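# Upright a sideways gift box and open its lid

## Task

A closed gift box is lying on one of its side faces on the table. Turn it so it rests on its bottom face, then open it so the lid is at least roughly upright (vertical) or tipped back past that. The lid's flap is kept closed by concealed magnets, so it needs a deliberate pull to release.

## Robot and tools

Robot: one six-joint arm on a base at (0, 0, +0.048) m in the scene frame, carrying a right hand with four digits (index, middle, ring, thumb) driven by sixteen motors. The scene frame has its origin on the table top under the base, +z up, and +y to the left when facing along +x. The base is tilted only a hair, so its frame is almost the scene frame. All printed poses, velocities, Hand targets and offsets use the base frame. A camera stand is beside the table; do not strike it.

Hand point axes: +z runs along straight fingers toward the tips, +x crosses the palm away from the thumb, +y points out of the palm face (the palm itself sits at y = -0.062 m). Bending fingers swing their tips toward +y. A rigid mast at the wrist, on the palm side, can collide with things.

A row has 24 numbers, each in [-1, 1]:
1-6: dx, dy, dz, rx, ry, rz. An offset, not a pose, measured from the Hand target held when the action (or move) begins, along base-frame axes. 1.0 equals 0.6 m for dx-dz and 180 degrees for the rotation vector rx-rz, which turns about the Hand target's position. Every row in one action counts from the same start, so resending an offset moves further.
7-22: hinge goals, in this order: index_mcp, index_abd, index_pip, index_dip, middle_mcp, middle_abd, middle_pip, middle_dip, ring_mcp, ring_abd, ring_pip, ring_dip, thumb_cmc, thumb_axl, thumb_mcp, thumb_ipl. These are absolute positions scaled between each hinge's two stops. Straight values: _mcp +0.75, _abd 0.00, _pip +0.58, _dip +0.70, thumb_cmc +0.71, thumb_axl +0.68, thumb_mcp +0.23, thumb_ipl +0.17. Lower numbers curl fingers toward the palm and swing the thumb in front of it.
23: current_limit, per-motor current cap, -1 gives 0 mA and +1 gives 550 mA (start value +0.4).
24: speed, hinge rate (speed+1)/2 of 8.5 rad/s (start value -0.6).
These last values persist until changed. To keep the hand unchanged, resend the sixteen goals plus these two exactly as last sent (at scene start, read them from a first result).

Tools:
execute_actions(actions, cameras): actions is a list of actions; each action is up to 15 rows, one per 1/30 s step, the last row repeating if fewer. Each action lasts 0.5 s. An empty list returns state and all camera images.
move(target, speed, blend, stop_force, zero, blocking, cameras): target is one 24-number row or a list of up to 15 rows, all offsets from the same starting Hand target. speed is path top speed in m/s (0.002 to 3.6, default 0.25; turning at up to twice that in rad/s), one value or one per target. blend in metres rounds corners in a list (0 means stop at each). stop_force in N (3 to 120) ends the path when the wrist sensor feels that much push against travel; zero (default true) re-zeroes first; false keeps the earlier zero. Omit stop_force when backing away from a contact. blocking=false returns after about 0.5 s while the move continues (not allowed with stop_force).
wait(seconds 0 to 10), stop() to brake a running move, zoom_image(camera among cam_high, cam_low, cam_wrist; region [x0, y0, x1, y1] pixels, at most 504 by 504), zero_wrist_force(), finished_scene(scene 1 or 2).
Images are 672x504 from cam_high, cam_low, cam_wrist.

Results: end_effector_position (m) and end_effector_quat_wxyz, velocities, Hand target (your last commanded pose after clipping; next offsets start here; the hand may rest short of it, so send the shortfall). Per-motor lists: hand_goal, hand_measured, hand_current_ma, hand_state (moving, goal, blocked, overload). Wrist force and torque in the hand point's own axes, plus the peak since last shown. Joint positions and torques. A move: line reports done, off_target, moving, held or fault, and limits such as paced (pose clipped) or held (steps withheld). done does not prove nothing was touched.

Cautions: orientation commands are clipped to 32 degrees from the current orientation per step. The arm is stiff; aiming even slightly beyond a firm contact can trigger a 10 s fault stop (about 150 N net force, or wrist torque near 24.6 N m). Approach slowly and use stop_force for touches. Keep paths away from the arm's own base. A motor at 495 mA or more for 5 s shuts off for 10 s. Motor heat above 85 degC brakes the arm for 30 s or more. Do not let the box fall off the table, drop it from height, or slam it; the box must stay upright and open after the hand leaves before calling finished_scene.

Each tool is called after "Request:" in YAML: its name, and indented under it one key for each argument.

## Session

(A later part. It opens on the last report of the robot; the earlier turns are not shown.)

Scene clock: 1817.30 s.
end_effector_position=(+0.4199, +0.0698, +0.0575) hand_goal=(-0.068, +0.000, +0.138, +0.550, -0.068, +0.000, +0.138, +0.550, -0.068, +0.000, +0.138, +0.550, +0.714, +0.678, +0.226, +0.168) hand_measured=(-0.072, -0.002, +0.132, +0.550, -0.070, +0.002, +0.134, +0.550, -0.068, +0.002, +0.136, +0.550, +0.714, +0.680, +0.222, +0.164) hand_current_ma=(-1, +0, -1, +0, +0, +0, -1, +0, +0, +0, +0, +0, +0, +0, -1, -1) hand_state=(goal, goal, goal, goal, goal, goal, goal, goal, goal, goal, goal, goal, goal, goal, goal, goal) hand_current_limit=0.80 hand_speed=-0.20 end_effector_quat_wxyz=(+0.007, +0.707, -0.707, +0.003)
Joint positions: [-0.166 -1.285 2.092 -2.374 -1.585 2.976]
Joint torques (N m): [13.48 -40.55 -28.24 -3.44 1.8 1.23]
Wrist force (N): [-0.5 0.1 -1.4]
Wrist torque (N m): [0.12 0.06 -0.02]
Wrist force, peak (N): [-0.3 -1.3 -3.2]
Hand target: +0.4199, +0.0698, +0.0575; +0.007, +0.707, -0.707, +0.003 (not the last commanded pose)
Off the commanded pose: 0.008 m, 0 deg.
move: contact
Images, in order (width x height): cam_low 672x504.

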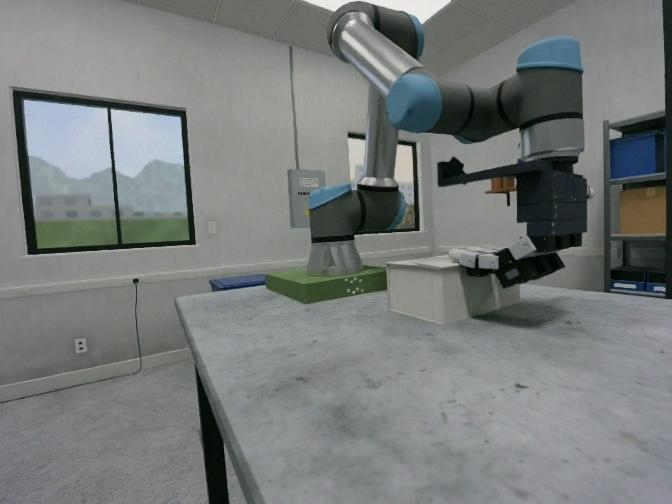

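Request:
move:
  target:
    - [0,0,0.013,0,0,0,-0.0685,0,0.1387,0.5507,-0.0685,0,0.1387,0.5507,-0.0685,0,0.1387,0.5507,0.714,0.678,0.225,0.168,0.8,-0.2]
    - [0.0917,0,0.013,0,0,0,-0.0685,0,0.1387,0.5507,-0.0685,0,0.1387,0.5507,-0.0685,0,0.1387,0.5507,0.714,0.678,0.225,0.168,0.8,-0.2]
  speed: 0.15
  blend: [0.005,0]

Request:
move:
  target: [0,0,-0.0455,0,0,0,0.0685,0,0.219,-0.087,0.2055,0,0.5387,-0.6058,0.0685,0,0.219,-0.087,0.714,0.678,0.225,0.168,0.8,-0.2]
  speed: 0.15

Request:
move:
  target: [-0.04,0,0,0,0,0,0.0685,0,0.219,-0.087,0.2055,0,0.5387,-0.6058,0.0685,0,0.219,-0.087,0.714,0.678,0.225,0.168,0.8,-0.2]
  speed: 0.1
  cameras: ["cam_low"]

Request:
zoom_image:
  camera: "cam_low"
  region: [380, 220, 580, 340]

Scene clock: 1843.23 s.
end_effector_position=(+0.4749, +0.0699, +0.0653) hand_goal=(-0.068, +0.000, +0.138, +0.550, -0.068, +0.000, +0.138, +0.550, -0.068, +0.000, +0.138, +0.550, +0.714, +0.678, +0.226, +0.168) hand_measured=(-0.062, -0.002, +0.138, +0.550, -0.060, +0.002, +0.138, +0.550, -0.062, +0.002, +0.138, +0.550, +0.714, +0.680, +0.222, +0.164) hand_current_ma=(+2, +0, +0, +0, +2, +0, +0, +0, +2, +0, +0, +0, +0, +0, -1, -1) hand_state=(goal, goal, goal, goal, goal, goal, goal, goal, goal, goal, goal, goal, goal, goal, goal, goal) hand_current_limit=0.80 hand_speed=-0.20 end_effector_quat_wxyz=(+0.007, +0.707, -0.707, +0.003)
Joint positions: [-0.149 -1.194 1.928 -2.301 -1.585 2.993]
Joint torques (N m): [-14.19 -30.75 -28.81 -3.02 -1.82 -1.41]
Wrist force (N): [-0.6 0.2 -0.1]
Wrist torque (N m): [0.15 0.07 -0.03]
Wrist force, peak (N): [-0.4 2.1 -1.3]
Hand target: +0.4750, +0.0698, +0.0653; +0.007, +0.707, -0.707, +0.003
Off the commanded pose: 0.000 m, 0 deg.
move: done; blend cut to 0.0039 m at target 1

Scene clock: 1844.00 s.
end_effector_position=(+0.4749, +0.0698, +0.0379) hand_goal=(+0.068, +0.000, +0.220, -0.086, +0.206, +0.000, +0.538, -0.606, +0.068, +0.000, +0.220, -0.086, +0.714, +0.678, +0.226, +0.168) hand_measured=(+0.074, -0.002, +0.220, -0.082, +0.212, +0.002, +0.538, -0.602, +0.074, +0.002, +0.220, -0.084, +0.714, +0.680, +0.222, +0.164) hand_current_ma=(+1, +0, +0, +1, +1, +0, +0, +0, +1, +0, +0, +0, +0, +0, -1, -1) hand_state=(goal, goal, goal, goal, goal, goal, goal, goal, goal, goal, goal, goal, goal, goal, goal, goal) hand_current_limit=0.80 hand_speed=-0.20 end_effector_quat_wxyz=(+0.007, +0.707, -0.707, +0.003)
Joint positions: [-0.15 -1.146 1.949 -2.37 -1.585 2.992]
Joint torques (N m): [-13.65 -47.03 -28.15 -0.17 -1.79 -0.85]
Wrist force (N): [-0.6 0.0 -0.1]
Wrist torque (N m): [0.11 0.07 -0.03]
Wrist force, peak (N): [-0.6 0.8 -0.7]
Hand target: +0.4750, +0.0698, +0.0380; +0.007, +0.707, -0.707, +0.003
Off the commanded pose: 0.000 m, 0 deg.
move: done

Scene clock: 1844.77 s.
end_effector_position=(+0.4510, +0.0697, +0.0381) hand_goal=(+0.068, +0.000, +0.220, -0.086, +0.206, +0.000, +0.538, -0.606, +0.068, +0.000, +0.220, -0.086, +0.714, +0.678, +0.226, +0.168) hand_measured=(+0.074, -0.002, +0.220, -0.082, +0.212, +0.002, +0.538, -0.602, +0.074, +0.002, +0.220, -0.084, +0.714, +0.680, +0.222, +0.164) hand_current_ma=(+1, +0, +0, +1, +1, +0, +0, +0, +1, +0, +0, +0, +0, +0, -1, -1) hand_state=(goal, goal, goal, goal, goal, goal, goal, goal, goal, goal, goal, goal, goal, goal, goal, goal) hand_current_limit=0.80 hand_speed=-0.20 end_effector_quat_wxyz=(+0.007, +0.707, -0.707, +0.003)
Joint positions: [-0.156 -1.19 2.019 -2.397 -1.585 2.986]
Joint torques (N m): [-2.72 -25.16 -26.52 -0.31 -1.22 0.85]
Wrist force (N): [-0.6 0.2 -0.1]
Wrist torque (N m): [0.13 0.08 0.02]
Wrist force, peak (N): [-0.6 1.1 -0.2]
Hand target: +0.4510, +0.0698, +0.0380; +0.007, +0.707, -0.707, +0.003
Off the commanded pose: 0.000 m, 0 deg.
move: done
Images, in order (width x height): cam_low 672x504.

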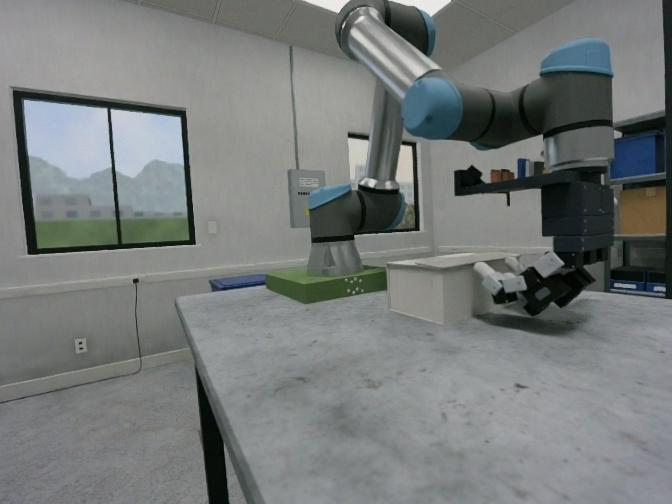

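Scaled by 2.520.

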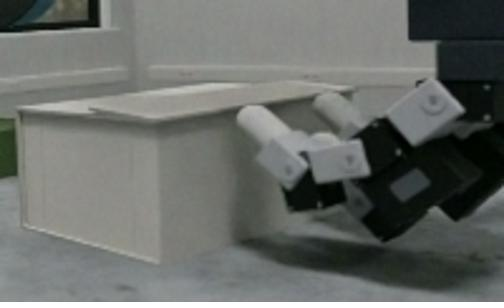

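Request:
move:
  target: [-0.04,0,0,0,0,0,0.0685,0,0.219,-0.087,0.2055,0,0.5387,-0.6058,0.0685,0,0.219,-0.087,0.714,0.678,0.225,0.168,0.8,-0.2]
  speed: 0.015
  stop_force: 3
  cameras: ["cam_low"]

Request:
zoom_image:
  camera: "cam_low"
  region: [380, 220, 580, 340]

Scene clock: 1849.33 s.
end_effector_position=(+0.4270, +0.0698, +0.0380) hand_goal=(+0.068, +0.000, +0.220, -0.086, +0.206, +0.000, +0.538, -0.606, +0.068, +0.000, +0.220, -0.086, +0.714, +0.678, +0.226, +0.168) hand_measured=(+0.076, +0.000, +0.220, -0.088, +0.212, +0.002, +0.538, -0.602, +0.074, +0.002, +0.220, -0.084, +0.714, +0.680, +0.222, +0.164) hand_current_ma=(+2, +0, +0, +0, +1, +0, +0, +0, +1, +0, +0, +0, +0, +0, -1, -1) hand_state=(goal, goal, goal, goal, goal, goal, goal, goal, goal, goal, goal, goal, goal, goal, goal, goal) hand_current_limit=0.80 hand_speed=-0.20 end_effector_quat_wxyz=(+0.007, +0.707, -0.707, +0.003)
Joint positions: [-0.164 -1.233 2.087 -2.422 -1.585 2.978]
Joint torques (N m): [-2.91 -21.08 -26.94 -0.37 -1.84 0.92]
Wrist force (N): [-0.5 0.0 -0.1]
Wrist torque (N m): [0.11 0.05 0.04]
Wrist force, peak (N): [-0.7 -1.2 -0.1]
Hand target: +0.4270, +0.0698, +0.0380; +0.007, +0.707, -0.707, +0.003
Off the commanded pose: 0.000 m, 0 deg.
move: done
Images, in order (width x height): cam_low 672x504.

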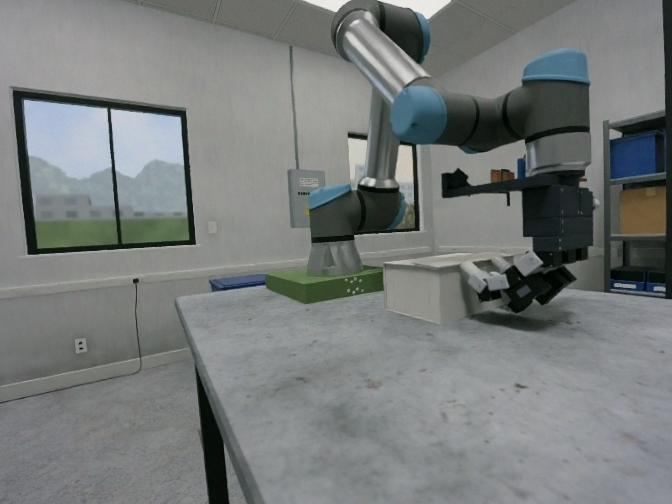

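Scaled by 2.520.

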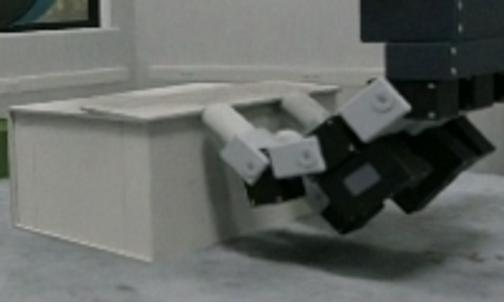

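Request:
move:
  target:
    - [-0.004,0,0,0,0,0,0.0685,0,0.219,-0.087,0.2055,0,0.5387,-0.6058,0.0685,0,0.219,-0.087,0.714,0.678,0.225,0.168,0.8,-0.2]
    - [-0.022,0,0.05,0,0,0,0.0685,0,0.219,-0.087,0.2055,0,0.5387,-0.6058,0.0685,0,0.219,-0.087,0.714,0.678,0.225,0.168,0.8,-0.2]
  speed: 0.025
  blend: [0.001,0]
  cameras: ["cam_low"]

Request:
zoom_image:
  camera: "cam_low"
  region: [380, 220, 580, 340]

Scene clock: 1854.63 s.
end_effector_position=(+0.4137, +0.0698, +0.0681) hand_goal=(+0.068, +0.000, +0.220, -0.086, +0.206, +0.000, +0.538, -0.606, +0.068, +0.000, +0.220, -0.086, +0.714, +0.678, +0.226, +0.168) hand_measured=(+0.082, +0.000, +0.224, -0.088, +0.212, +0.002, +0.538, -0.602, +0.076, +0.002, +0.220, -0.084, +0.714, +0.680, +0.222, +0.164) hand_current_ma=(+8, +0, +0, +0, +1, +0, +0, +0, +3, +0, +0, +0, +0, +0, -1, -1) hand_state=(goal, goal, goal, goal, goal, goal, goal, goal, goal, goal, goal, goal, goal, goal, goal, goal) hand_current_limit=0.80 hand_speed=-0.20 end_effector_quat_wxyz=(+0.007, +0.707, -0.707, +0.003) end_effector_velocity=(+0.001, +0.000, -0.002) end_effector_angular_velocity=(+0.000, -0.002, +0.000)
Joint positions: [-0.168 -1.318 2.099 -2.349 -1.585 2.974]
Joint velocities: [0.001 0.004 0 -0.006 0 0]
Joint torques (N m): [-12.47 -18.37 -11.04 -3.65 -1.86 -0.98]
Wrist force (N): [-0.9 -1.3 0.0]
Wrist torque (N m): [0.05 0.09 -0.01]
Wrist force, peak (N): [-0.9 -1.3 0.0]
Hand target: +0.4138, +0.0698, +0.0680; +0.007, +0.707, -0.707, +0.003
Off the commanded pose: 0.000 m, 0 deg.
move: done
Images, in order (width x height): cam_low 672x504.

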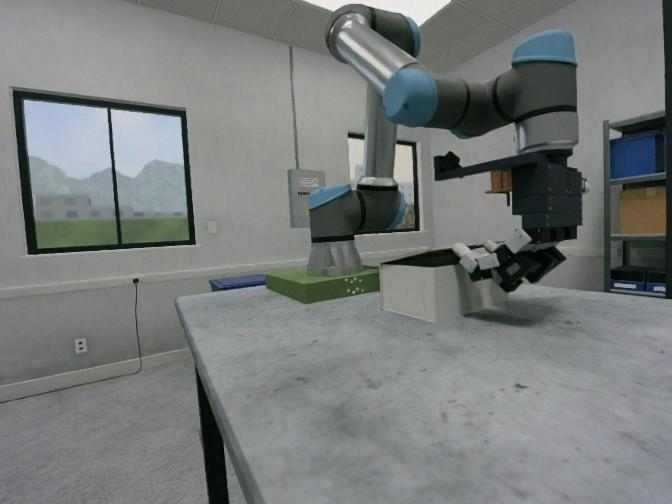

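Scaled by 2.520.

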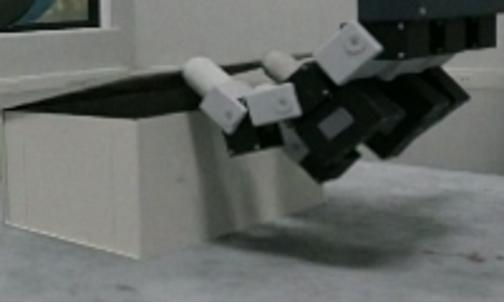

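Request:
execute_actions:
  actions:
    - [[0,0,0,0,0,0,0.0685,0,0.219,-0.087,0.1799,0,0.5325,-0.5239,0.0685,0,0.219,-0.087,0.714,0.678,0.225,0.168,0.8,-0.2],[0,0,0,0,0,0,0.0685,0,0.219,-0.087,0.1544,0,0.5262,-0.4419,0.0685,0,0.219,-0.087,0.714,0.678,0.225,0.168,0.8,-0.2],[0,0,0,0,0,0,0.0685,0,0.219,-0.087,0.1288,0,0.52,-0.36,0.0685,0,0.219,-0.087,0.714,0.678,0.225,0.168,0.8,-0.2],[0,0,0,0,0,0,0.0685,0,0.219,-0.087,0.1032,0,0.5138,-0.2781,0.0685,0,0.219,-0.087,0.714,0.678,0.225,0.168,0.8,-0.2],[0,0,0,0,0,0,0.0685,0,0.219,-0.087,0.0776,0,0.5076,-0.1961,0.0685,0,0.219,-0.087,0.714,0.678,0.225,0.168,0.8,-0.2],[0,0,0,0,0,0,0.0685,0,0.219,-0.087,0.0521,0,0.5013,-0.1142,0.0685,0,0.219,-0.087,0.714,0.678,0.225,0.168,0.8,-0.2],[0,0,0,0,0,0,0.0685,0,0.219,-0.087,0.0265,0,0.4951,-0.0323,0.0685,0,0.219,-0.087,0.714,0.678,0.225,0.168,0.8,-0.2],[0,0,0,0,0,0,0.0685,0,0.219,-0.087,0.0009,0,0.4889,0.0497,0.0685,0,0.219,-0.087,0.714,0.678,0.225,0.168,0.8,-0.2],[0,0,0,0,0,0,0.0685,0,0.219,-0.087,-0.0247,0,0.4827,0.1316,0.0685,0,0.219,-0.087,0.714,0.678,0.225,0.168,0.8,-0.2],[0,0,0,0,0,0,0.0685,0,0.219,-0.087,-0.0502,0,0.4764,0.2135,0.0685,0,0.219,-0.087,0.714,0.678,0.225,0.168,0.8,-0.2],[0,0,0,0,0,0,0.0685,0,0.219,-0.087,-0.0758,0,0.4702,0.2955,0.0685,0,0.219,-0.087,0.714,0.678,0.225,0.168,0.8,-0.2],[0,0,0,0,0,0,0.0685,0,0.219,-0.087,-0.1014,0,0.464,0.3774,0.0685,0,0.219,-0.087,0.714,0.678,0.225,0.168,0.8,-0.2],[0,0,0,0,0,0,0.0685,0,0.219,-0.087,-0.127,0,0.4578,0.4593,0.0685,0,0.219,-0.087,0.714,0.678,0.225,0.168,0.8,-0.2],[0,0,0,0,0,0,0.0685,0,0.219,-0.087,-0.1525,0,0.4515,0.5412,0.0685,0,0.219,-0.087,0.714,0.678,0.225,0.168,0.8,-0.2],[0,0,0,0,0,0,0.0685,0,0.219,-0.087,-0.1781,0,0.4453,0.6232,0.0685,0,0.219,-0.087,0.714,0.678,0.225,0.168,0.8,-0.2]]
  cameras: ["cam_low"]

Request:
zoom_image:
  camera: "cam_low"
  region: [380, 220, 580, 340]

Scene clock: 1880.20 s.
end_effector_position=(+0.4138, +0.0698, +0.0680) hand_goal=(+0.068, +0.000, +0.220, -0.086, -0.178, +0.000, +0.446, +0.624, +0.068, +0.000, +0.220, -0.086, +0.714, +0.678, +0.226, +0.168) hand_measured=(+0.082, +0.000, +0.224, -0.088, -0.130, +0.002, +0.466, +0.624, +0.076, +0.002, +0.220, -0.084, +0.714, +0.680, +0.222, +0.164) hand_current_ma=(+8, +0, +0, +0, +58, +0, +11, +0, +3, +0, +0, +0, +0, +0, -1, -1) hand_state=(goal, goal, goal, goal, blocked, goal, goal, goal, goal, goal, goal, goal, goal, goal, goal, goal) hand_current_limit=0.80 hand_speed=-0.20 end_effector_quat_wxyz=(+0.007, +0.707, -0.707, +0.003)
Joint positions: [-0.168 -1.318 2.099 -2.349 -1.585 2.974]
Joint torques (N m): [11.45 -20.43 -23.66 -1.22 -1.89 1.01]
Wrist force (N): [-0.3 -1.1 0.3]
Wrist torque (N m): [0.11 0.05 -0.01]
Wrist force, peak (N): [0.0 -2.4 -0.2]
Hand target: +0.4138, +0.0698, +0.0680; +0.007, +0.707, -0.707, +0.003
Off the commanded pose: 0.000 m, 0 deg.
Images, in order (width x height): cam_low 672x504.

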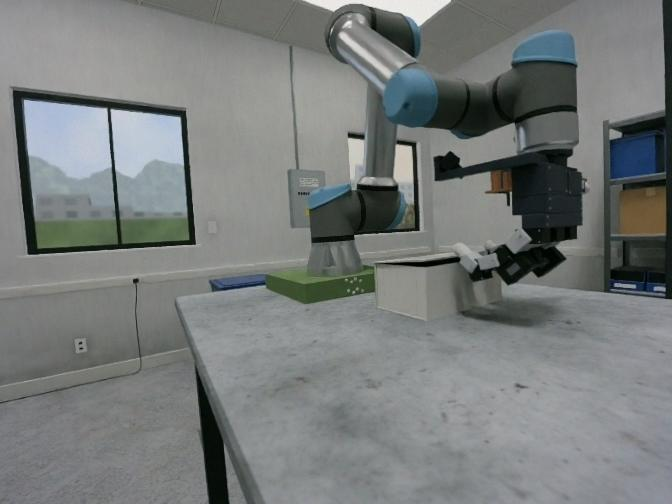

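Scaled by 2.520.

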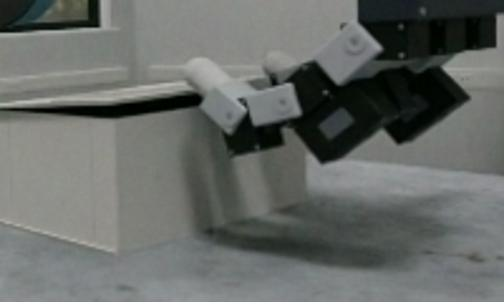

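Request:
execute_actions:
  actions: []

Scene clock: 1882.40 s.
end_effector_position=(+0.4138, +0.0698, +0.0680) hand_goal=(+0.068, +0.000, +0.220, -0.086, -0.178, +0.000, +0.446, +0.624, +0.068, +0.000, +0.220, -0.086, +0.714, +0.678, +0.226, +0.168) hand_measured=(+0.082, +0.000, +0.224, -0.088, -0.130, +0.002, +0.466, +0.624, +0.076, +0.002, +0.220, -0.084, +0.714, +0.680, +0.222, +0.164) hand_current_ma=(+8, +0, +0, +0, +58, +0, +11, +0, +3, +0, +0, +0, +0, +0, -1, -1) hand_state=(goal, goal, goal, goal, blocked, goal, goal, goal, goal, goal, goal, goal, goal, goal, goal, goal) hand_current_limit=0.80 hand_speed=-0.20 end_effector_quat_wxyz=(+0.007, +0.707, -0.707, +0.003)
Joint positions: [-0.168 -1.318 2.099 -2.349 -1.585 2.974]
Joint velocities: within noise
Joint torques (N m): [12.23 -23.84 -24.12 -0.04 -1.84 0.99]
Wrist force (N): [-0.6 -1.1 0.2]
Wrist torque (N m): [0.12 0.07 -0.03]
Wrist force, peak (N): [-0.4 -1.3 0.3]
Hand target: +0.4138, +0.0698, +0.0680; +0.007, +0.707, -0.707, +0.003
Off the commanded pose: 0.000 m, 0 deg.

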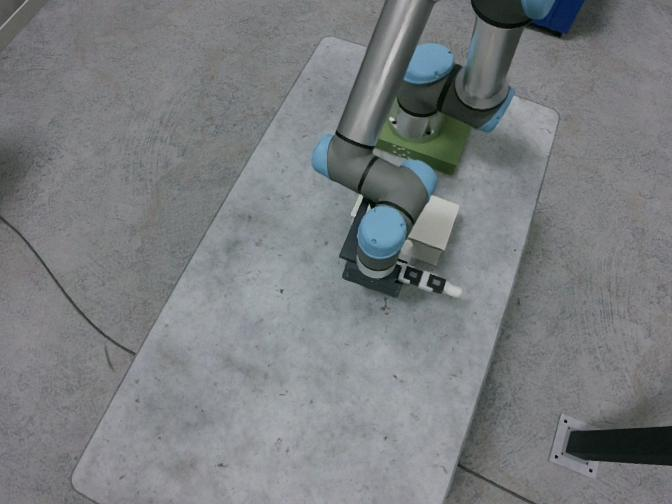

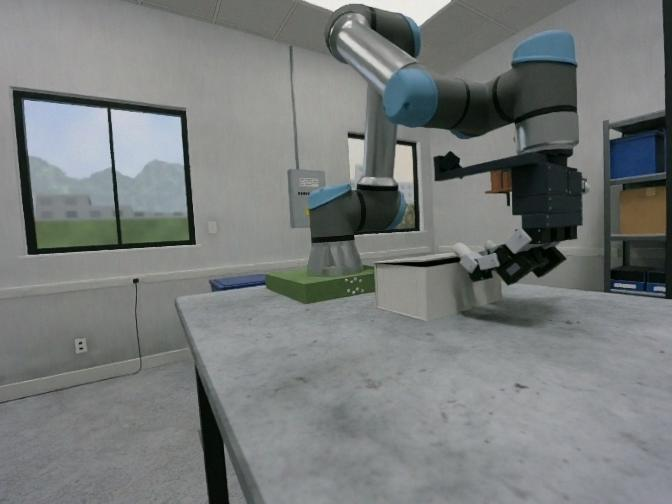

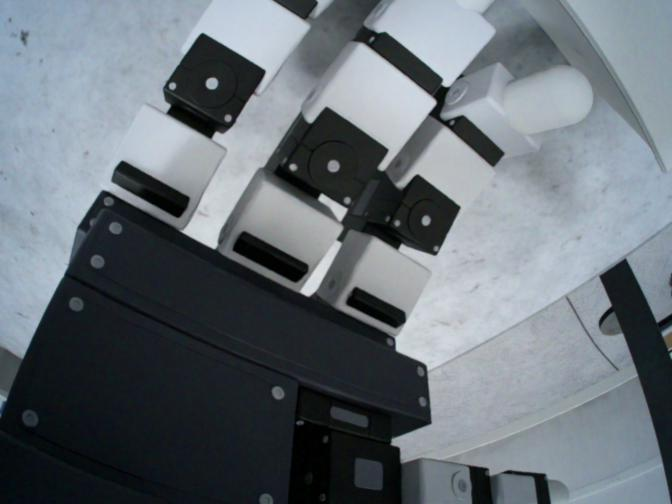

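Request:
zoom_image:
  camera: "cam_low"
  region: [370, 230, 520, 330]

Request:
zoom_image:
  camera: "cam_high"
  region: [380, 180, 480, 280]

Scaled by 3.360.

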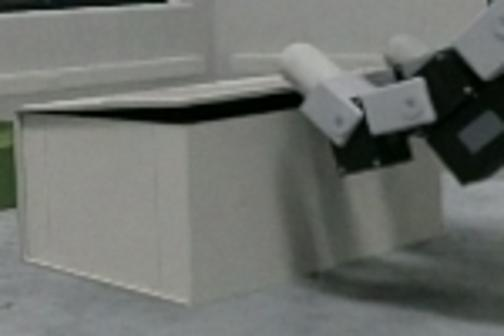

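Scaled by 5.040.

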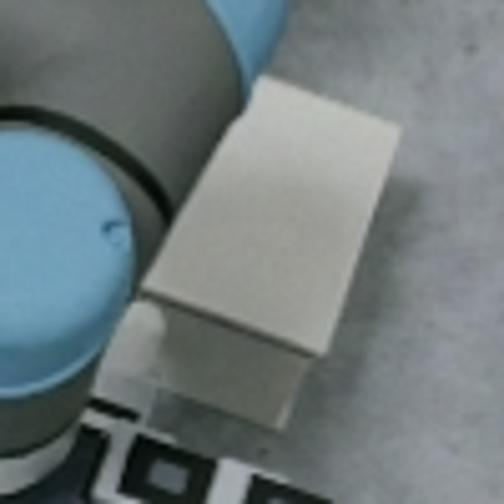

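Request:
move:
  target: [0.0333,0,0,0,0,0,0.0685,0,0.219,-0.087,-0.1781,0,0.4453,0.6232,0.0685,0,0.219,-0.087,0.714,0.678,0.225,0.168,0.8,-0.2]
  speed: 0.1

Request:
move:
  target:
    - [0,0,-0.0583,0,0,0,0.2055,0,0.1036,-0.3391,0.4795,0,0.0715,-0.2884,0.2055,0,0.1036,-0.3391,0.714,0.678,0.225,0.168,0.8,-0.2]
    - [-0.0785,0,-0.0583,0,0,0,0.2055,0,0.1036,-0.3391,0.4795,0,0.0715,-0.2884,0.2055,0,0.1036,-0.3391,0.714,0.678,0.225,0.168,0.8,-0.2]
  speed: 0.12
  blend: [0.01,0]
  cameras: ["cam_low"]

Request:
zoom_image:
  camera: "cam_low"
  region: [370, 230, 550, 330]

Scene clock: 1903.60 s.
end_effector_position=(+0.4337, +0.0699, +0.0680) hand_goal=(+0.068, +0.000, +0.220, -0.086, -0.178, +0.000, +0.446, +0.624, +0.068, +0.000, +0.220, -0.086, +0.714, +0.678, +0.226, +0.168) hand_measured=(+0.082, +0.000, +0.224, -0.088, -0.154, +0.002, +0.454, +0.624, +0.076, +0.002, +0.220, -0.084, +0.714, +0.680, +0.222, +0.164) hand_current_ma=(+8, +0, +0, +0, +17, +0, +2, +0, +3, +0, +0, +0, +0, +0, -1, -1) hand_state=(goal, goal, goal, goal, blocked, goal, goal, goal, goal, goal, goal, goal, goal, goal, goal, goal) hand_current_limit=0.80 hand_speed=-0.20 end_effector_quat_wxyz=(+0.007, +0.707, -0.707, +0.003) end_effector_velocity=(-0.002, +0.001, +0.000) end_effector_angular_velocity=(+0.000, +0.000, +0.000)
Joint positions: [-0.162 -1.278 2.044 -2.333 -1.585 2.981]
Joint velocities: [0.001 -0.003 0.005 -0.002 0 0.001]
Joint torques (N m): [3.41 -41.8 -10.52 -3.75 -0.29 -0.94]
Wrist force (N): [-0.7 0.3 -0.1]
Wrist torque (N m): [0.14 0.09 -0.08]
Wrist force, peak (N): [-0.5 -1.3 0.2]
Hand target: +0.4337, +0.0698, +0.0680; +0.007, +0.707, -0.707, +0.003
Off the commanded pose: 0.000 m, 0 deg.
move: done

Scene clock: 1904.73 s.
end_effector_position=(+0.3867, +0.0697, +0.0331) hand_goal=(+0.206, +0.000, +0.104, -0.340, +0.480, +0.000, +0.072, -0.288, +0.206, +0.000, +0.104, -0.340, +0.714, +0.678, +0.226, +0.168) hand_measured=(+0.210, +0.000, +0.112, -0.336, +0.482, +0.002, +0.078, -0.284, +0.210, +0.002, +0.110, -0.338, +0.714, +0.680, +0.222, +0.164) hand_current_ma=(+1, +0, +2, +0, +0, +0, +2, +0, +1, +0, +2, +0, +0, +0, -1, -1) hand_state=(goal, goal, goal, goal, goal, goal, goal, goal, goal, goal, goal, goal, goal, goal, goal, goal) hand_current_limit=0.80 hand_speed=-0.20 end_effector_quat_wxyz=(+0.007, +0.707, -0.707, +0.003)
Joint positions: [-0.178 -1.297 2.203 -2.475 -1.586 2.964]
Joint torques (N m): [13.45 -27.93 -10.29 -0.95 0.28 1.34]
Wrist force (N): [-0.3 0.1 0.1]
Wrist torque (N m): [0.07 0.05 0.03]
Wrist force, peak (N): [-0.5 1.7 0.1]
Hand target: +0.3866, +0.0698, +0.0330; +0.007, +0.707, -0.707, +0.003
Off the commanded pose: 0.000 m, 0 deg.
move: done
Images, in order (width x height): cam_low 672x504.

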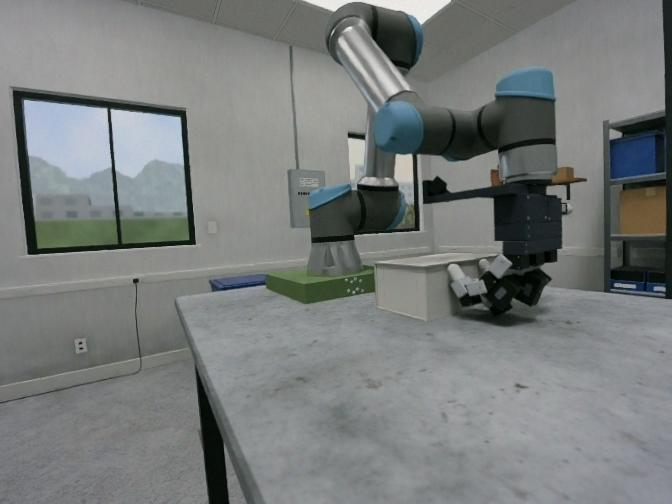

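Scaled by 2.800.

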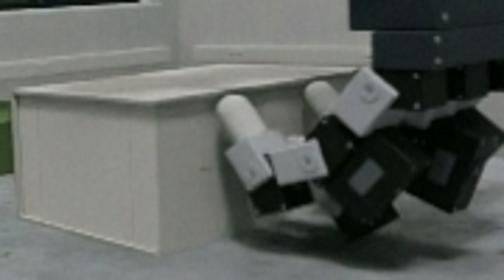

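Request:
zoom_image:
  camera: "cam_low"
  region: [370, 240, 470, 330]

Request:
move:
  target: [-0.0142,0,0,0,0,0,0.2055,0,0.1036,-0.3391,0.4795,0,0.0715,-0.2884,0.2055,0,0.1036,-0.3391,0.714,0.678,0.225,0.168,0.8,-0.2]
  speed: 0.03
  cameras: ["cam_low"]

Request:
zoom_image:
  camera: "cam_low"
  region: [370, 230, 550, 330]

Scaled by 5.040.

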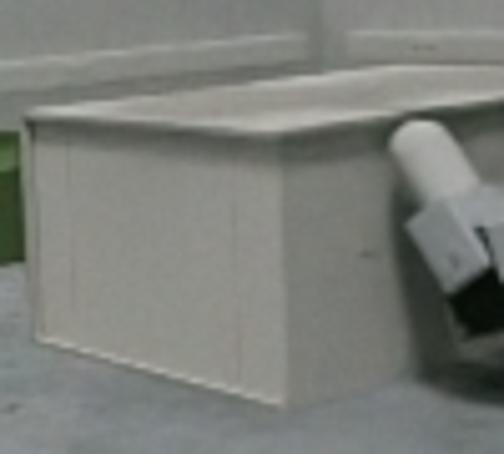

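Scene clock: 1907.60 s.
end_effector_position=(+0.3780, +0.0698, +0.0331) hand_goal=(+0.206, +0.000, +0.104, -0.340, +0.480, +0.000, +0.072, -0.288, +0.206, +0.000, +0.104, -0.340, +0.714, +0.678, +0.226, +0.168) hand_measured=(+0.214, +0.000, +0.108, -0.342, +0.482, +0.002, +0.078, -0.284, +0.210, +0.002, +0.110, -0.338, +0.714, +0.680, +0.222, +0.164) hand_current_ma=(+3, +0, +0, +0, +0, +0, +2, +0, +1, +0, +2, +0, +0, +0, -1, -1) hand_state=(goal, goal, goal, goal, goal, goal, goal, goal, goal, goal, goal, goal, goal, goal, goal, goal) hand_current_limit=0.80 hand_speed=-0.20 end_effector_quat_wxyz=(+0.007, +0.707, -0.707, +0.003)
Joint positions: [-0.182 -1.313 2.227 -2.483 -1.585 2.96]
Joint torques (N m): [-9.78 -19.38 -25.15 -1.68 0.9 -0.41]
Wrist force (N): [-0.8 -0.8 0.1]
Wrist torque (N m): [0.05 0.09 0.04]
Wrist force, peak (N): [-0.7 -1.3 0.2]
Hand target: +0.3781, +0.0698, +0.0330; +0.007, +0.707, -0.707, +0.003
Off the commanded pose: 0.000 m, 0 deg.
move: done
Images, in order (width x height): cam_low 672x504.

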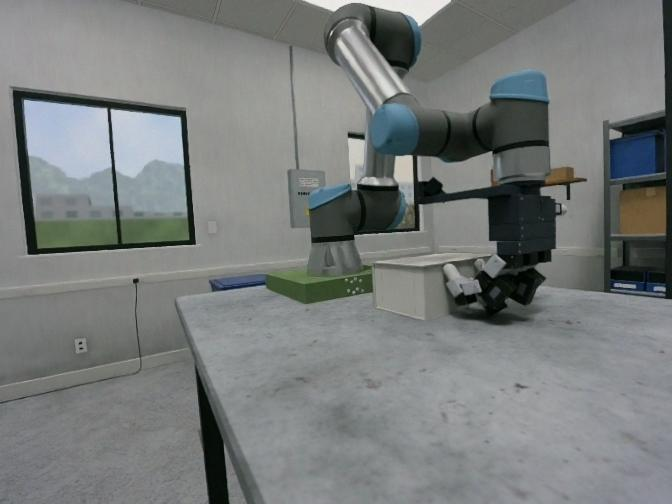

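Scaled by 2.800.

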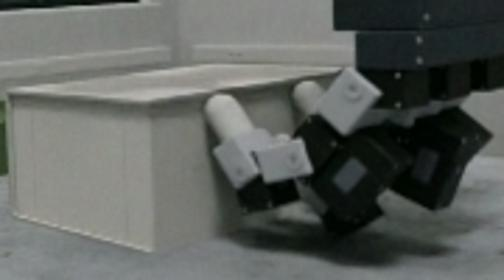

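Request:
move:
  target:
    - [-0.004,0,0.012,0,0,0,0.2055,0,0.1036,-0.3391,0.4795,0,0.0715,-0.2884,0.2055,0,0.1036,-0.3391,0.714,0.678,0.225,0.168,0.8,-0.2]
    - [-0.018,0,0.08,0,0,0,0.2055,0,0.1036,-0.3391,0.4795,0,0.0715,-0.2884,0.2055,0,0.1036,-0.3391,0.714,0.678,0.225,0.168,0.8,-0.2]
  speed: 0.03
  blend: [0.002,0]
  cameras: ["cam_low"]

Request:
zoom_image:
  camera: "cam_low"
  region: [370, 210, 550, 330]

Scene clock: 1912.97 s.
end_effector_position=(+0.3674, +0.0698, +0.0812) hand_goal=(+0.206, +0.000, +0.104, -0.340, +0.480, +0.000, +0.072, -0.288, +0.206, +0.000, +0.104, -0.340, +0.714, +0.678, +0.226, +0.168) hand_measured=(+0.224, +0.000, +0.110, -0.340, +0.482, +0.002, +0.078, -0.284, +0.218, +0.002, +0.110, -0.338, +0.714, +0.680, +0.222, +0.164) hand_current_ma=(+10, +0, +1, +0, +0, +0, +2, +0, +5, +0, +1, +0, +0, +0, -1, -1) hand_state=(goal, goal, goal, goal, goal, goal, goal, goal, goal, goal, goal, goal, goal, goal, goal, goal) hand_current_limit=0.80 hand_speed=-0.20 end_effector_quat_wxyz=(+0.007, +0.707, -0.707, +0.003) end_effector_velocity=(+0.001, +0.000, -0.001) end_effector_angular_velocity=(+0.000, -0.002, +0.000)
Joint positions: [-0.186 -1.441 2.211 -2.338 -1.585 2.956]
Joint velocities: [0 0.003 0 -0.005 0.001 0]
Joint torques (N m): [-12.81 -14.58 -15.59 -3.69 -2.03 -1.04]
Wrist force (N): [-0.8 -0.1 0.1]
Wrist torque (N m): [0.09 0.12 0.01]
Wrist force, peak (N): [-0.8 -1.2 0.3]
Hand target: +0.3673, +0.0698, +0.0810; +0.007, +0.707, -0.707, +0.003
Off the commanded pose: 0.000 m, 0 deg.
move: done
Images, in order (width x height): cam_low 672x504.

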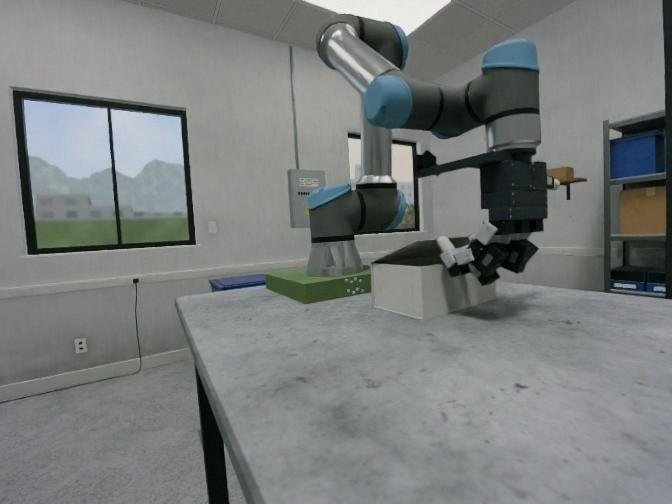

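Scaled by 2.800.

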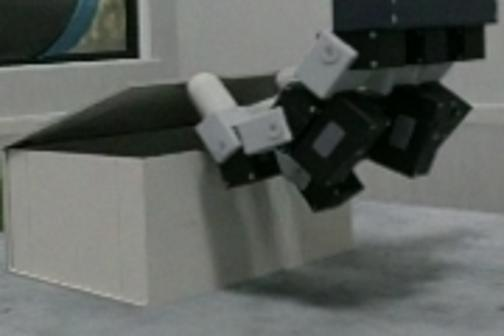

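Request:
execute_actions:
  actions:
    - [[0,0,0,0,0,0,0.2055,0,0.1036,-0.3391,0.443,0,0.0954,-0.2276,0.2055,0,0.1036,-0.3391,0.714,0.678,0.225,0.168,0.8,-0.2],[0,0,0,0,0,0,0.2055,0,0.1036,-0.3391,0.4064,0,0.1194,-0.1669,0.2055,0,0.1036,-0.3391,0.714,0.678,0.225,0.168,0.8,-0.2],[0,0,0,0,0,0,0.2055,0,0.1036,-0.3391,0.3699,0,0.1433,-0.1061,0.2055,0,0.1036,-0.3391,0.714,0.678,0.225,0.168,0.8,-0.2],[0,0,0,0,0,0,0.2055,0,0.1036,-0.3391,0.3334,0,0.1673,-0.0453,0.2055,0,0.1036,-0.3391,0.714,0.678,0.225,0.168,0.8,-0.2],[0,0,0,0,0,0,0.2055,0,0.1036,-0.3391,0.2968,0,0.1912,0.0155,0.2055,0,0.1036,-0.3391,0.714,0.678,0.225,0.168,0.8,-0.2],[0,0,0,0,0,0,0.2055,0,0.1036,-0.3391,0.2603,0,0.2152,0.0762,0.2055,0,0.1036,-0.3391,0.714,0.678,0.225,0.168,0.8,-0.2],[0,0,0,0,0,0,0.2055,0,0.1036,-0.3391,0.2238,0,0.2391,0.137,0.2055,0,0.1036,-0.3391,0.714,0.678,0.225,0.168,0.8,-0.2],[0,0,0,0,0,0,0.2055,0,0.1036,-0.3391,0.1872,0,0.2631,0.1978,0.2055,0,0.1036,-0.3391,0.714,0.678,0.225,0.168,0.8,-0.2],[0,0,0,0,0,0,0.2055,0,0.1036,-0.3391,0.1507,0,0.287,0.2586,0.2055,0,0.1036,-0.3391,0.714,0.678,0.225,0.168,0.8,-0.2],[0,0,0,0,0,0,0.2055,0,0.1036,-0.3391,0.1142,0,0.311,0.3193,0.2055,0,0.1036,-0.3391,0.714,0.678,0.225,0.168,0.8,-0.2],[0,0,0,0,0,0,0.2055,0,0.1036,-0.3391,0.0776,0,0.3349,0.3801,0.2055,0,0.1036,-0.3391,0.714,0.678,0.225,0.168,0.8,-0.2],[0,0,0,0,0,0,0.2055,0,0.1036,-0.3391,0.0411,0,0.3589,0.4409,0.2055,0,0.1036,-0.3391,0.714,0.678,0.225,0.168,0.8,-0.2],[0,0,0,0,0,0,0.2055,0,0.1036,-0.3391,0.0046,0,0.3828,0.5017,0.2055,0,0.1036,-0.3391,0.714,0.678,0.225,0.168,0.8,-0.2],[0,0,0,0,0,0,0.2055,0,0.1036,-0.3391,-0.032,0,0.4068,0.5624,0.2055,0,0.1036,-0.3391,0.714,0.678,0.225,0.168,0.8,-0.2],[0,0,0,0,0,0,0.2055,0,0.1036,-0.3391,-0.0685,0,0.4307,0.6232,0.2055,0,0.1036,-0.3391,0.714,0.678,0.225,0.168,0.8,-0.2]]
  cameras: ["cam_low"]

Request:
zoom_image:
  camera: "cam_low"
  region: [370, 210, 550, 330]

Scene clock: 1918.20 s.
end_effector_position=(+0.3673, +0.0698, +0.0810) hand_goal=(+0.206, +0.000, +0.104, -0.340, -0.068, +0.000, +0.430, +0.624, +0.206, +0.000, +0.104, -0.340, +0.714, +0.678, +0.226, +0.168) hand_measured=(+0.222, +0.000, +0.110, -0.340, -0.056, +0.002, +0.422, +0.616, +0.218, +0.002, +0.110, -0.338, +0.714, +0.680, +0.222, +0.164) hand_current_ma=(+8, +0, +1, +0, +5, +0, -2, -2, +5, +0, +1, +0, +0, +0, -1, -1) hand_state=(goal, goal, goal, goal, goal, goal, goal, goal, goal, goal, goal, goal, goal, goal, goal, goal) hand_current_limit=0.80 hand_speed=-0.20 end_effector_quat_wxyz=(+0.007, +0.707, -0.707, +0.003)
Joint positions: [-0.186 -1.44 2.211 -2.339 -1.585 2.956]
Joint torques (N m): [11.96 -13.98 -11.55 -1.85 -1.59 0.99]
Wrist force (N): [-0.4 -1.9 -0.7]
Wrist torque (N m): [0.06 0.10 -0.02]
Wrist force, peak (N): [-0.4 -2.3 -1.3]
Hand target: +0.3673, +0.0698, +0.0810; +0.007, +0.707, -0.707, +0.003
Off the commanded pose: 0.000 m, 0 deg.
Images, in order (width x height): cam_low 672x504.

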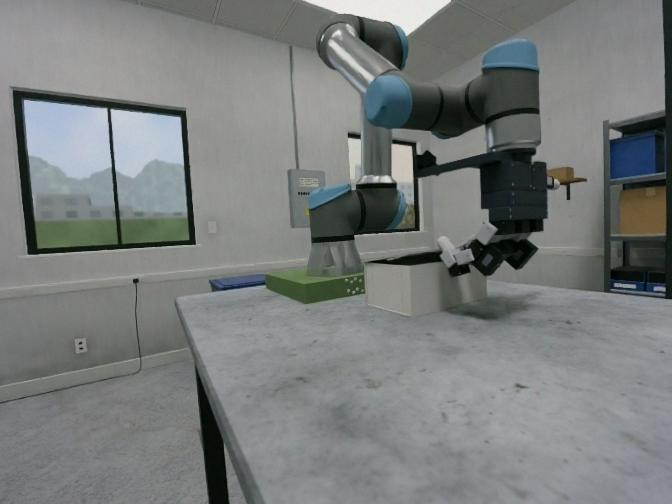

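Scaled by 2.800.

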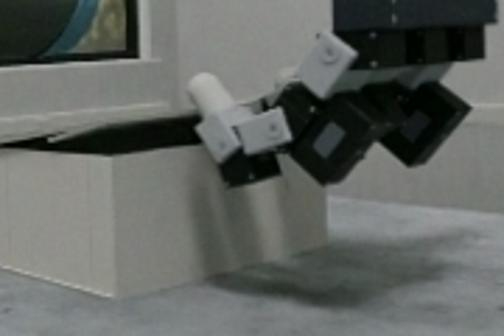

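Request:
zoom_image:
  camera: "cam_low"
  region: [360, 235, 450, 295]

Request:
zoom_image:
  camera: "cam_low"
  region: [420, 220, 500, 280]

Scaled by 5.600.

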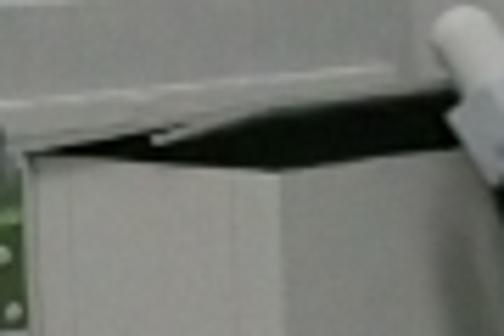

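Scaled by 6.300.

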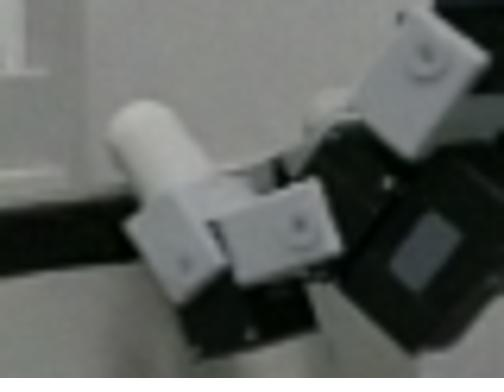

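Request:
move:
  target:
    - [0,0,-0.0233,0,0,0,0.2055,0,0.1036,-0.3391,-0.0685,0,0.4307,0.6232,0.2055,0,0.1036,-0.3391,0.714,0.678,0.225,0.168,0.8,-0.2]
    - [0.05,0,-0.0233,0,0,0,0.2055,0,0.1036,-0.3391,-0.0685,0,0.4307,0.6232,0.2055,0,0.1036,-0.3391,0.714,0.678,0.225,0.168,0.8,-0.2]
    - [0.05,0,0.075,0,0,0,0.2055,0,0.1036,-0.3391,-0.0685,0,0.4307,0.6232,0.2055,0,0.1036,-0.3391,0.714,0.678,0.225,0.168,0.8,-0.2]
  speed: [0.05,0.1,0.2]
  blend: [0.002,0.008,0]

Request:
move:
  target: [-0.1783,0,-0.0542,0,0,0,-0.1233,0,0.4453,0.6232,-0.1233,0,0.4453,0.6232,-0.1233,0,0.4453,0.6232,0.714,0.678,0.225,0.168,0.8,-0.2]
  speed: 0.25

Request:
move:
  target: [0,0,-0.055,0,0,0,-0.1233,0,0.4453,0.6232,-0.1233,0,0.4453,0.6232,-0.1233,0,0.4453,0.6232,0.714,0.678,0.225,0.168,0.8,-0.2]
  speed: 0.015
  stop_force: 8
  cameras: ["cam_low"]

Request:
zoom_image:
  camera: "cam_low"
  region: [340, 200, 550, 330]

Scene clock: 1955.77 s.
end_effector_position=(+0.3973, +0.0698, +0.1260) hand_goal=(+0.206, +0.000, +0.104, -0.340, -0.068, +0.000, +0.430, +0.624, +0.206, +0.000, +0.104, -0.340, +0.714, +0.678, +0.226, +0.168) hand_measured=(+0.220, +0.000, +0.110, -0.340, -0.060, +0.000, +0.430, +0.622, +0.218, +0.002, +0.110, -0.338, +0.714, +0.680, +0.222, +0.164) hand_current_ma=(+6, +0, +1, +0, +3, +0, +0, +0, +5, +0, +1, +0, +0, +0, -1, -1) hand_state=(goal, goal, goal, goal, goal, goal, goal, goal, goal, goal, goal, goal, goal, goal, goal, goal) hand_current_limit=0.80 hand_speed=-0.20 end_effector_quat_wxyz=(+0.007, +0.707, -0.707, +0.003)
Joint positions: [-0.174 -1.454 2.078 -2.191 -1.585 2.968]
Joint torques (N m): [-14.94 -34.93 -25.18 -0.12 0.11 -1.45]
Wrist force (N): [-0.4 0.3 -0.2]
Wrist torque (N m): [0.15 0.07 -0.02]
Wrist force, peak (N): [-0.3 -2.5 -3.5]
Hand target: +0.3973, +0.0698, +0.1260; +0.007, +0.707, -0.707, +0.003
Off the commanded pose: 0.000 m, 0 deg.
move: done

Scene clock: 1956.73 s.
end_effector_position=(+0.2904, +0.0697, +0.0935) hand_goal=(-0.124, +0.000, +0.446, +0.624, -0.124, +0.000, +0.446, +0.624, -0.124, +0.000, +0.446, +0.624, +0.714, +0.678, +0.226, +0.168) hand_measured=(-0.106, +0.000, +0.446, +0.622, -0.102, +0.000, +0.446, +0.622, -0.104, +0.002, +0.446, +0.622, +0.714, +0.680, +0.222, +0.164) hand_current_ma=(+11, +0, +0, +0, +15, +0, +0, +0, +13, +0, +0, +0, +0, +0, -1, -1) hand_state=(goal, goal, goal, goal, blocked, goal, goal, goal, blocked, goal, goal, goal, goal, goal, goal, goal) hand_current_limit=0.80 hand_speed=-0.20 end_effector_quat_wxyz=(+0.007, +0.707, -0.707, +0.003)
Joint positions: [-0.226 -1.653 2.388 -2.303 -1.586 2.916]
Joint torques (N m): [14.62 -22.41 -12.7 -2.94 2.01 0.7]
Wrist force (N): [-0.4 0.1 0.0]
Wrist torque (N m): [0.13 0.05 -0.04]
Wrist force, peak (N): [-0.5 2.7 0.6]
Hand target: +0.2903, +0.0698, +0.0935; +0.007, +0.707, -0.707, +0.003
Off the commanded pose: 0.000 m, 0 deg.
move: done

Scene clock: 1958.53 s.
end_effector_position=(+0.2904, +0.0698, +0.0831) hand_goal=(-0.124, +0.000, +0.446, +0.624, -0.124, +0.000, +0.446, +0.624, -0.124, +0.000, +0.446, +0.624, +0.714, +0.678, +0.226, +0.168) hand_measured=(-0.136, +0.000, +0.434, +0.622, -0.138, +0.000, +0.440, +0.622, -0.138, +0.002, +0.440, +0.622, +0.714, +0.680, +0.222, +0.164) hand_current_ma=(-5, +0, -5, +0, -7, +0, -2, +0, -7, +0, -1, +0, +0, +0, -1, -1) hand_state=(goal, goal, goal, goal, goal, goal, goal, goal, goal, goal, goal, goal, goal, goal, goal, goal) hand_current_limit=0.80 hand_speed=-0.20 end_effector_quat_wxyz=(+0.007, +0.707, -0.707, +0.003)
Joint positions: [-0.226 -1.628 2.402 -2.343 -1.586 2.916]
Joint torques (N m): [11.14 -25.65 -27.46 -3.93 -0.39 -1.22]
Wrist force (N): [-0.5 1.0 -2.4]
Wrist torque (N m): [0.16 0.11 -0.02]
Wrist force, peak (N): [-0.1 -5.8 -9.7]
Hand target: +0.2904, +0.0698, +0.0831; +0.007, +0.707, -0.707, +0.003 (not the last commanded pose)
Off the commanded pose: 0.023 m, 0 deg.
move: contact
Images, in order (width x height): cam_low 672x504.

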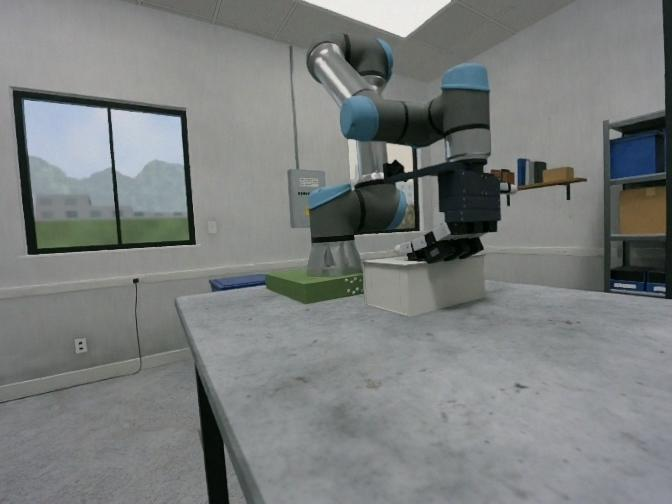

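Scaled by 2.400.

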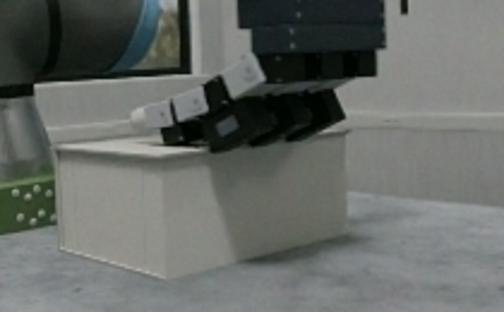

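Request:
move:
  target: [0,0,-0.0042,0,0,0,-0.1233,0,0.4453,0.6232,-0.1233,0,0.4453,0.6232,-0.1233,0,0.4453,0.6232,0.714,0.678,0.225,0.168,0.8,-0.2]
  speed: 0.01

Request:
move:
  target: [0.05,0,-0.0005,0,0,0,-0.1233,0,0.4453,0.6232,-0.1233,0,0.4453,0.6232,-0.1233,0,0.4453,0.6232,0.714,0.678,0.225,0.168,0.8,-0.2]
  speed: 0.05
  cameras: ["cam_low"]

Request:
zoom_image:
  camera: "cam_low"
  region: [340, 200, 550, 330]

Scene clock: 1961.10 s.
end_effector_position=(+0.2904, +0.0698, +0.0805) hand_goal=(-0.124, +0.000, +0.446, +0.624, -0.124, +0.000, +0.446, +0.624, -0.124, +0.000, +0.446, +0.624, +0.714, +0.678, +0.226, +0.168) hand_measured=(-0.150, +0.000, +0.422, +0.622, -0.156, +0.000, +0.434, +0.622, -0.156, +0.002, +0.434, +0.622, +0.714, +0.680, +0.222, +0.164) hand_current_ma=(-20, +0, -15, +0, -28, +0, -5, +0, -28, +0, -4, +0, +0, +0, -1, -1) hand_state=(blocked, goal, blocked, goal, blocked, goal, goal, goal, blocked, goal, goal, goal, goal, goal, goal, goal) hand_current_limit=0.80 hand_speed=-0.20 end_effector_quat_wxyz=(+0.007, +0.707, -0.707, +0.003)
Joint positions: [-0.226 -1.622 2.406 -2.352 -1.586 2.916]
Joint torques (N m): [6.9 -9.08 -7.41 -0.54 -1.98 -0.9]
Wrist force (N): [-0.4 -6.5 -12.1]
Wrist torque (N m): [0.14 0.15 -0.03]
Wrist force, peak (N): [-0.8 -6.5 -12.5]
Hand target: +0.2904, +0.0698, +0.0805; +0.007, +0.707, -0.707, +0.003
Off the commanded pose: 0.000 m, 0 deg.
move: done

Scene clock: 1962.00 s.
end_effector_position=(+0.3204, +0.0699, +0.0802) hand_goal=(-0.124, +0.000, +0.446, +0.624, -0.124, +0.000, +0.446, +0.624, -0.124, +0.000, +0.446, +0.624, +0.714, +0.678, +0.226, +0.168) hand_measured=(-0.152, +0.000, +0.422, +0.622, -0.156, +0.000, +0.432, +0.622, -0.156, +0.002, +0.432, +0.622, +0.714, +0.680, +0.222, +0.164) hand_current_ma=(-23, +0, -16, +0, -29, +0, -7, +0, -29, +0, -6, +0, +0, +0, -1, -1) hand_state=(blocked, goal, blocked, goal, blocked, goal, goal, goal, blocked, goal, goal, goal, goal, goal, goal, goal) hand_current_limit=0.80 hand_speed=-0.20 end_effector_quat_wxyz=(+0.007, +0.707, -0.707, +0.003)
Joint positions: [-0.208 -1.546 2.332 -2.355 -1.586 2.934]
Joint torques (N m): [-8.4 -27.66 -5.37 -0.07 1.58 -1.34]
Wrist force (N): [-0.1 -2.4 -8.5]
Wrist torque (N m): [0.05 0.29 -0.14]
Wrist force, peak (N): [-0.6 -6.4 -12.2]
Hand target: +0.3204, +0.0698, +0.0802; +0.007, +0.707, -0.707, +0.003
Off the commanded pose: 0.000 m, 0 deg.
move: done
Images, in order (width x height): cam_low 672x504.

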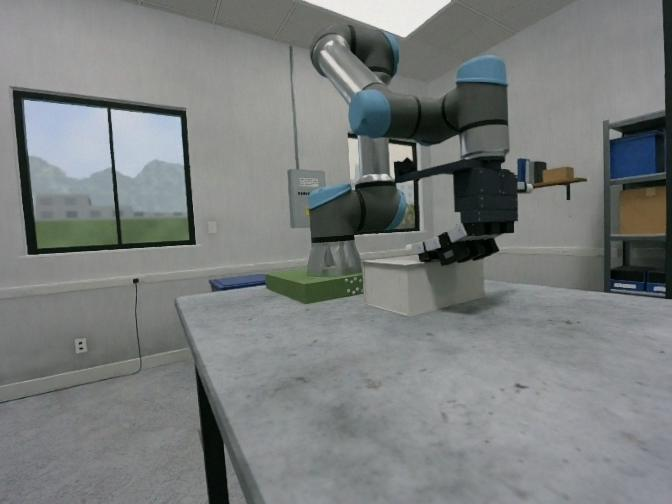

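Scaled by 2.400.

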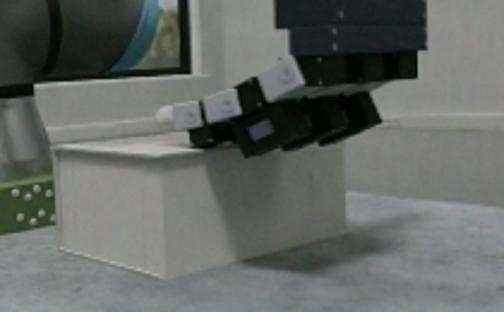

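Request:
move:
  target: [-0.02,0,0.107,0,0,0,-0.1233,0,0.4453,0.6232,-0.1233,0,0.4453,0.6232,-0.1233,0,0.4453,0.6232,0.714,0.678,0.225,0.168,0.8,-0.2]
  speed: 0.25

Request:
move:
  target: [-0.09,0,0,0,0,0,0.3425,0,0.4307,0.5507,0.3425,0,0.4307,0.5507,0.3425,0,0.4307,0.5507,0.714,0.678,0.225,0.168,0.8,-0.2]
  speed: 0.2

Request:
move:
  target: [0,0,-0.05,0,0,0,0.3425,0,0.4307,0.5507,0.3425,0,0.4307,0.5507,0.3425,0,0.4307,0.5507,0.714,0.678,0.225,0.168,0.8,-0.2]
  speed: 0.015
  stop_force: 8
  cameras: ["cam_low"]

Request:
zoom_image:
  camera: "cam_low"
  region: [340, 200, 550, 330]

Scene clock: 1969.10 s.
end_effector_position=(+0.3084, +0.0697, +0.1444) hand_goal=(-0.124, +0.000, +0.446, +0.624, -0.124, +0.000, +0.446, +0.624, -0.124, +0.000, +0.446, +0.624, +0.714, +0.678, +0.226, +0.168) hand_measured=(-0.118, +0.000, +0.446, +0.622, -0.116, +0.000, +0.446, +0.622, -0.118, +0.002, +0.446, +0.622, +0.714, +0.680, +0.222, +0.164) hand_current_ma=(+2, +0, +0, +0, +2, +0, +0, +0, +2, +0, +0, +0, +0, +0, -1, -1) hand_state=(goal, goal, goal, goal, goal, goal, goal, goal, goal, goal, goal, goal, goal, goal, goal, goal) hand_current_limit=0.80 hand_speed=-0.20 end_effector_quat_wxyz=(+0.007, +0.707, -0.707, +0.003)
Joint positions: [-0.215 -1.704 2.268 -2.133 -1.586 2.927]
Joint torques (N m): [-1.31 -20.84 -19.4 -0.5 -1.23 1.14]
Wrist force (N): [-0.5 0.1 0.0]
Wrist torque (N m): [0.14 0.08 0.02]
Wrist force, peak (N): [-0.7 -3.3 -9.1]
Hand target: +0.3084, +0.0698, +0.1444; +0.007, +0.707, -0.707, +0.003
Off the commanded pose: 0.000 m, 0 deg.
move: done

Scene clock: 1969.97 s.
end_effector_position=(+0.2544, +0.0697, +0.1444) hand_goal=(+0.342, +0.000, +0.430, +0.550, +0.342, +0.000, +0.430, +0.550, +0.342, +0.000, +0.430, +0.550, +0.714, +0.678, +0.226, +0.168) hand_measured=(+0.344, +0.000, +0.436, +0.554, +0.346, +0.000, +0.436, +0.554, +0.346, +0.002, +0.434, +0.554, +0.714, +0.680, +0.222, +0.164) hand_current_ma=(+0, +0, +1, +1, +1, +0, +1, +0, +0, +0, +1, +0, +0, +0, -1, -1) hand_state=(goal, goal, goal, goal, goal, goal, goal, goal, goal, goal, goal, goal, goal, goal, goal, goal) hand_current_limit=0.80 hand_speed=-0.20 end_effector_quat_wxyz=(+0.007, +0.707, -0.707, +0.003)
Joint positions: [-0.251 -1.863 2.384 -2.091 -1.586 2.891]
Joint torques (N m): [15.46 -15.32 -19.9 -3.45 1.7 1.03]
Wrist force (N): [-0.5 0.2 0.0]
Wrist torque (N m): [0.08 0.06 -0.04]
Wrist force, peak (N): [-0.8 -1.7 0.6]
Hand target: +0.2544, +0.0698, +0.1444; +0.007, +0.707, -0.707, +0.003
Off the commanded pose: 0.000 m, 0 deg.
move: done

Scene clock: 1971.87 s.
end_effector_position=(+0.2544, +0.0698, +0.1325) hand_goal=(+0.342, +0.000, +0.430, +0.550, +0.342, +0.000, +0.430, +0.550, +0.342, +0.000, +0.430, +0.550, +0.714, +0.678, +0.226, +0.168) hand_measured=(+0.336, +0.000, +0.420, +0.546, +0.336, +0.000, +0.422, +0.546, +0.334, +0.002, +0.422, +0.546, +0.714, +0.680, +0.222, +0.164) hand_current_ma=(-1, +0, -3, -1, -2, +0, -2, -1, -2, +0, -2, -1, +0, +0, -1, -1) hand_state=(goal, goal, goal, goal, goal, goal, goal, goal, goal, goal, goal, goal, goal, goal, goal, goal) hand_current_limit=0.80 hand_speed=-0.20 end_effector_quat_wxyz=(+0.007, +0.707, -0.707, +0.003)
Joint positions: [-0.251 -1.841 2.406 -2.134 -1.586 2.891]
Joint torques (N m): [12.38 -20.35 -31.44 -4.15 1.45 -0.3]
Wrist force (N): [-0.5 0.8 -0.5]
Wrist torque (N m): [0.03 0.10 -0.05]
Wrist force, peak (N): [-0.4 -4.9 -8.1]
Hand target: +0.2544, +0.0698, +0.1325; +0.007, +0.707, -0.707, +0.003 (not the last commanded pose)
Off the commanded pose: 0.018 m, 0 deg.
move: contact
Images, in order (width x height): cam_low 672x504.

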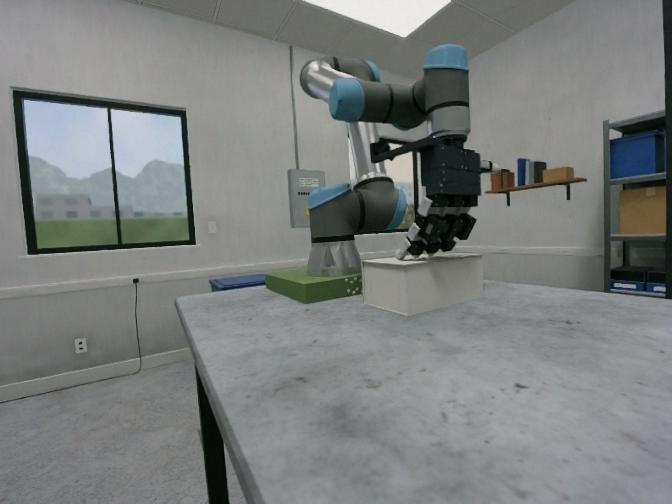

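Scaled by 2.400.

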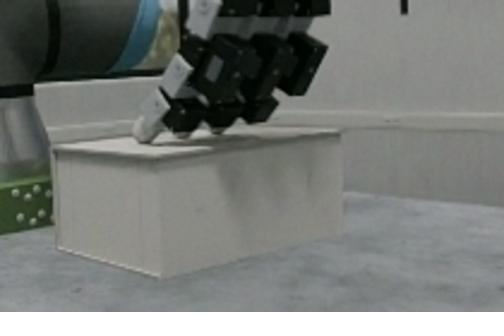

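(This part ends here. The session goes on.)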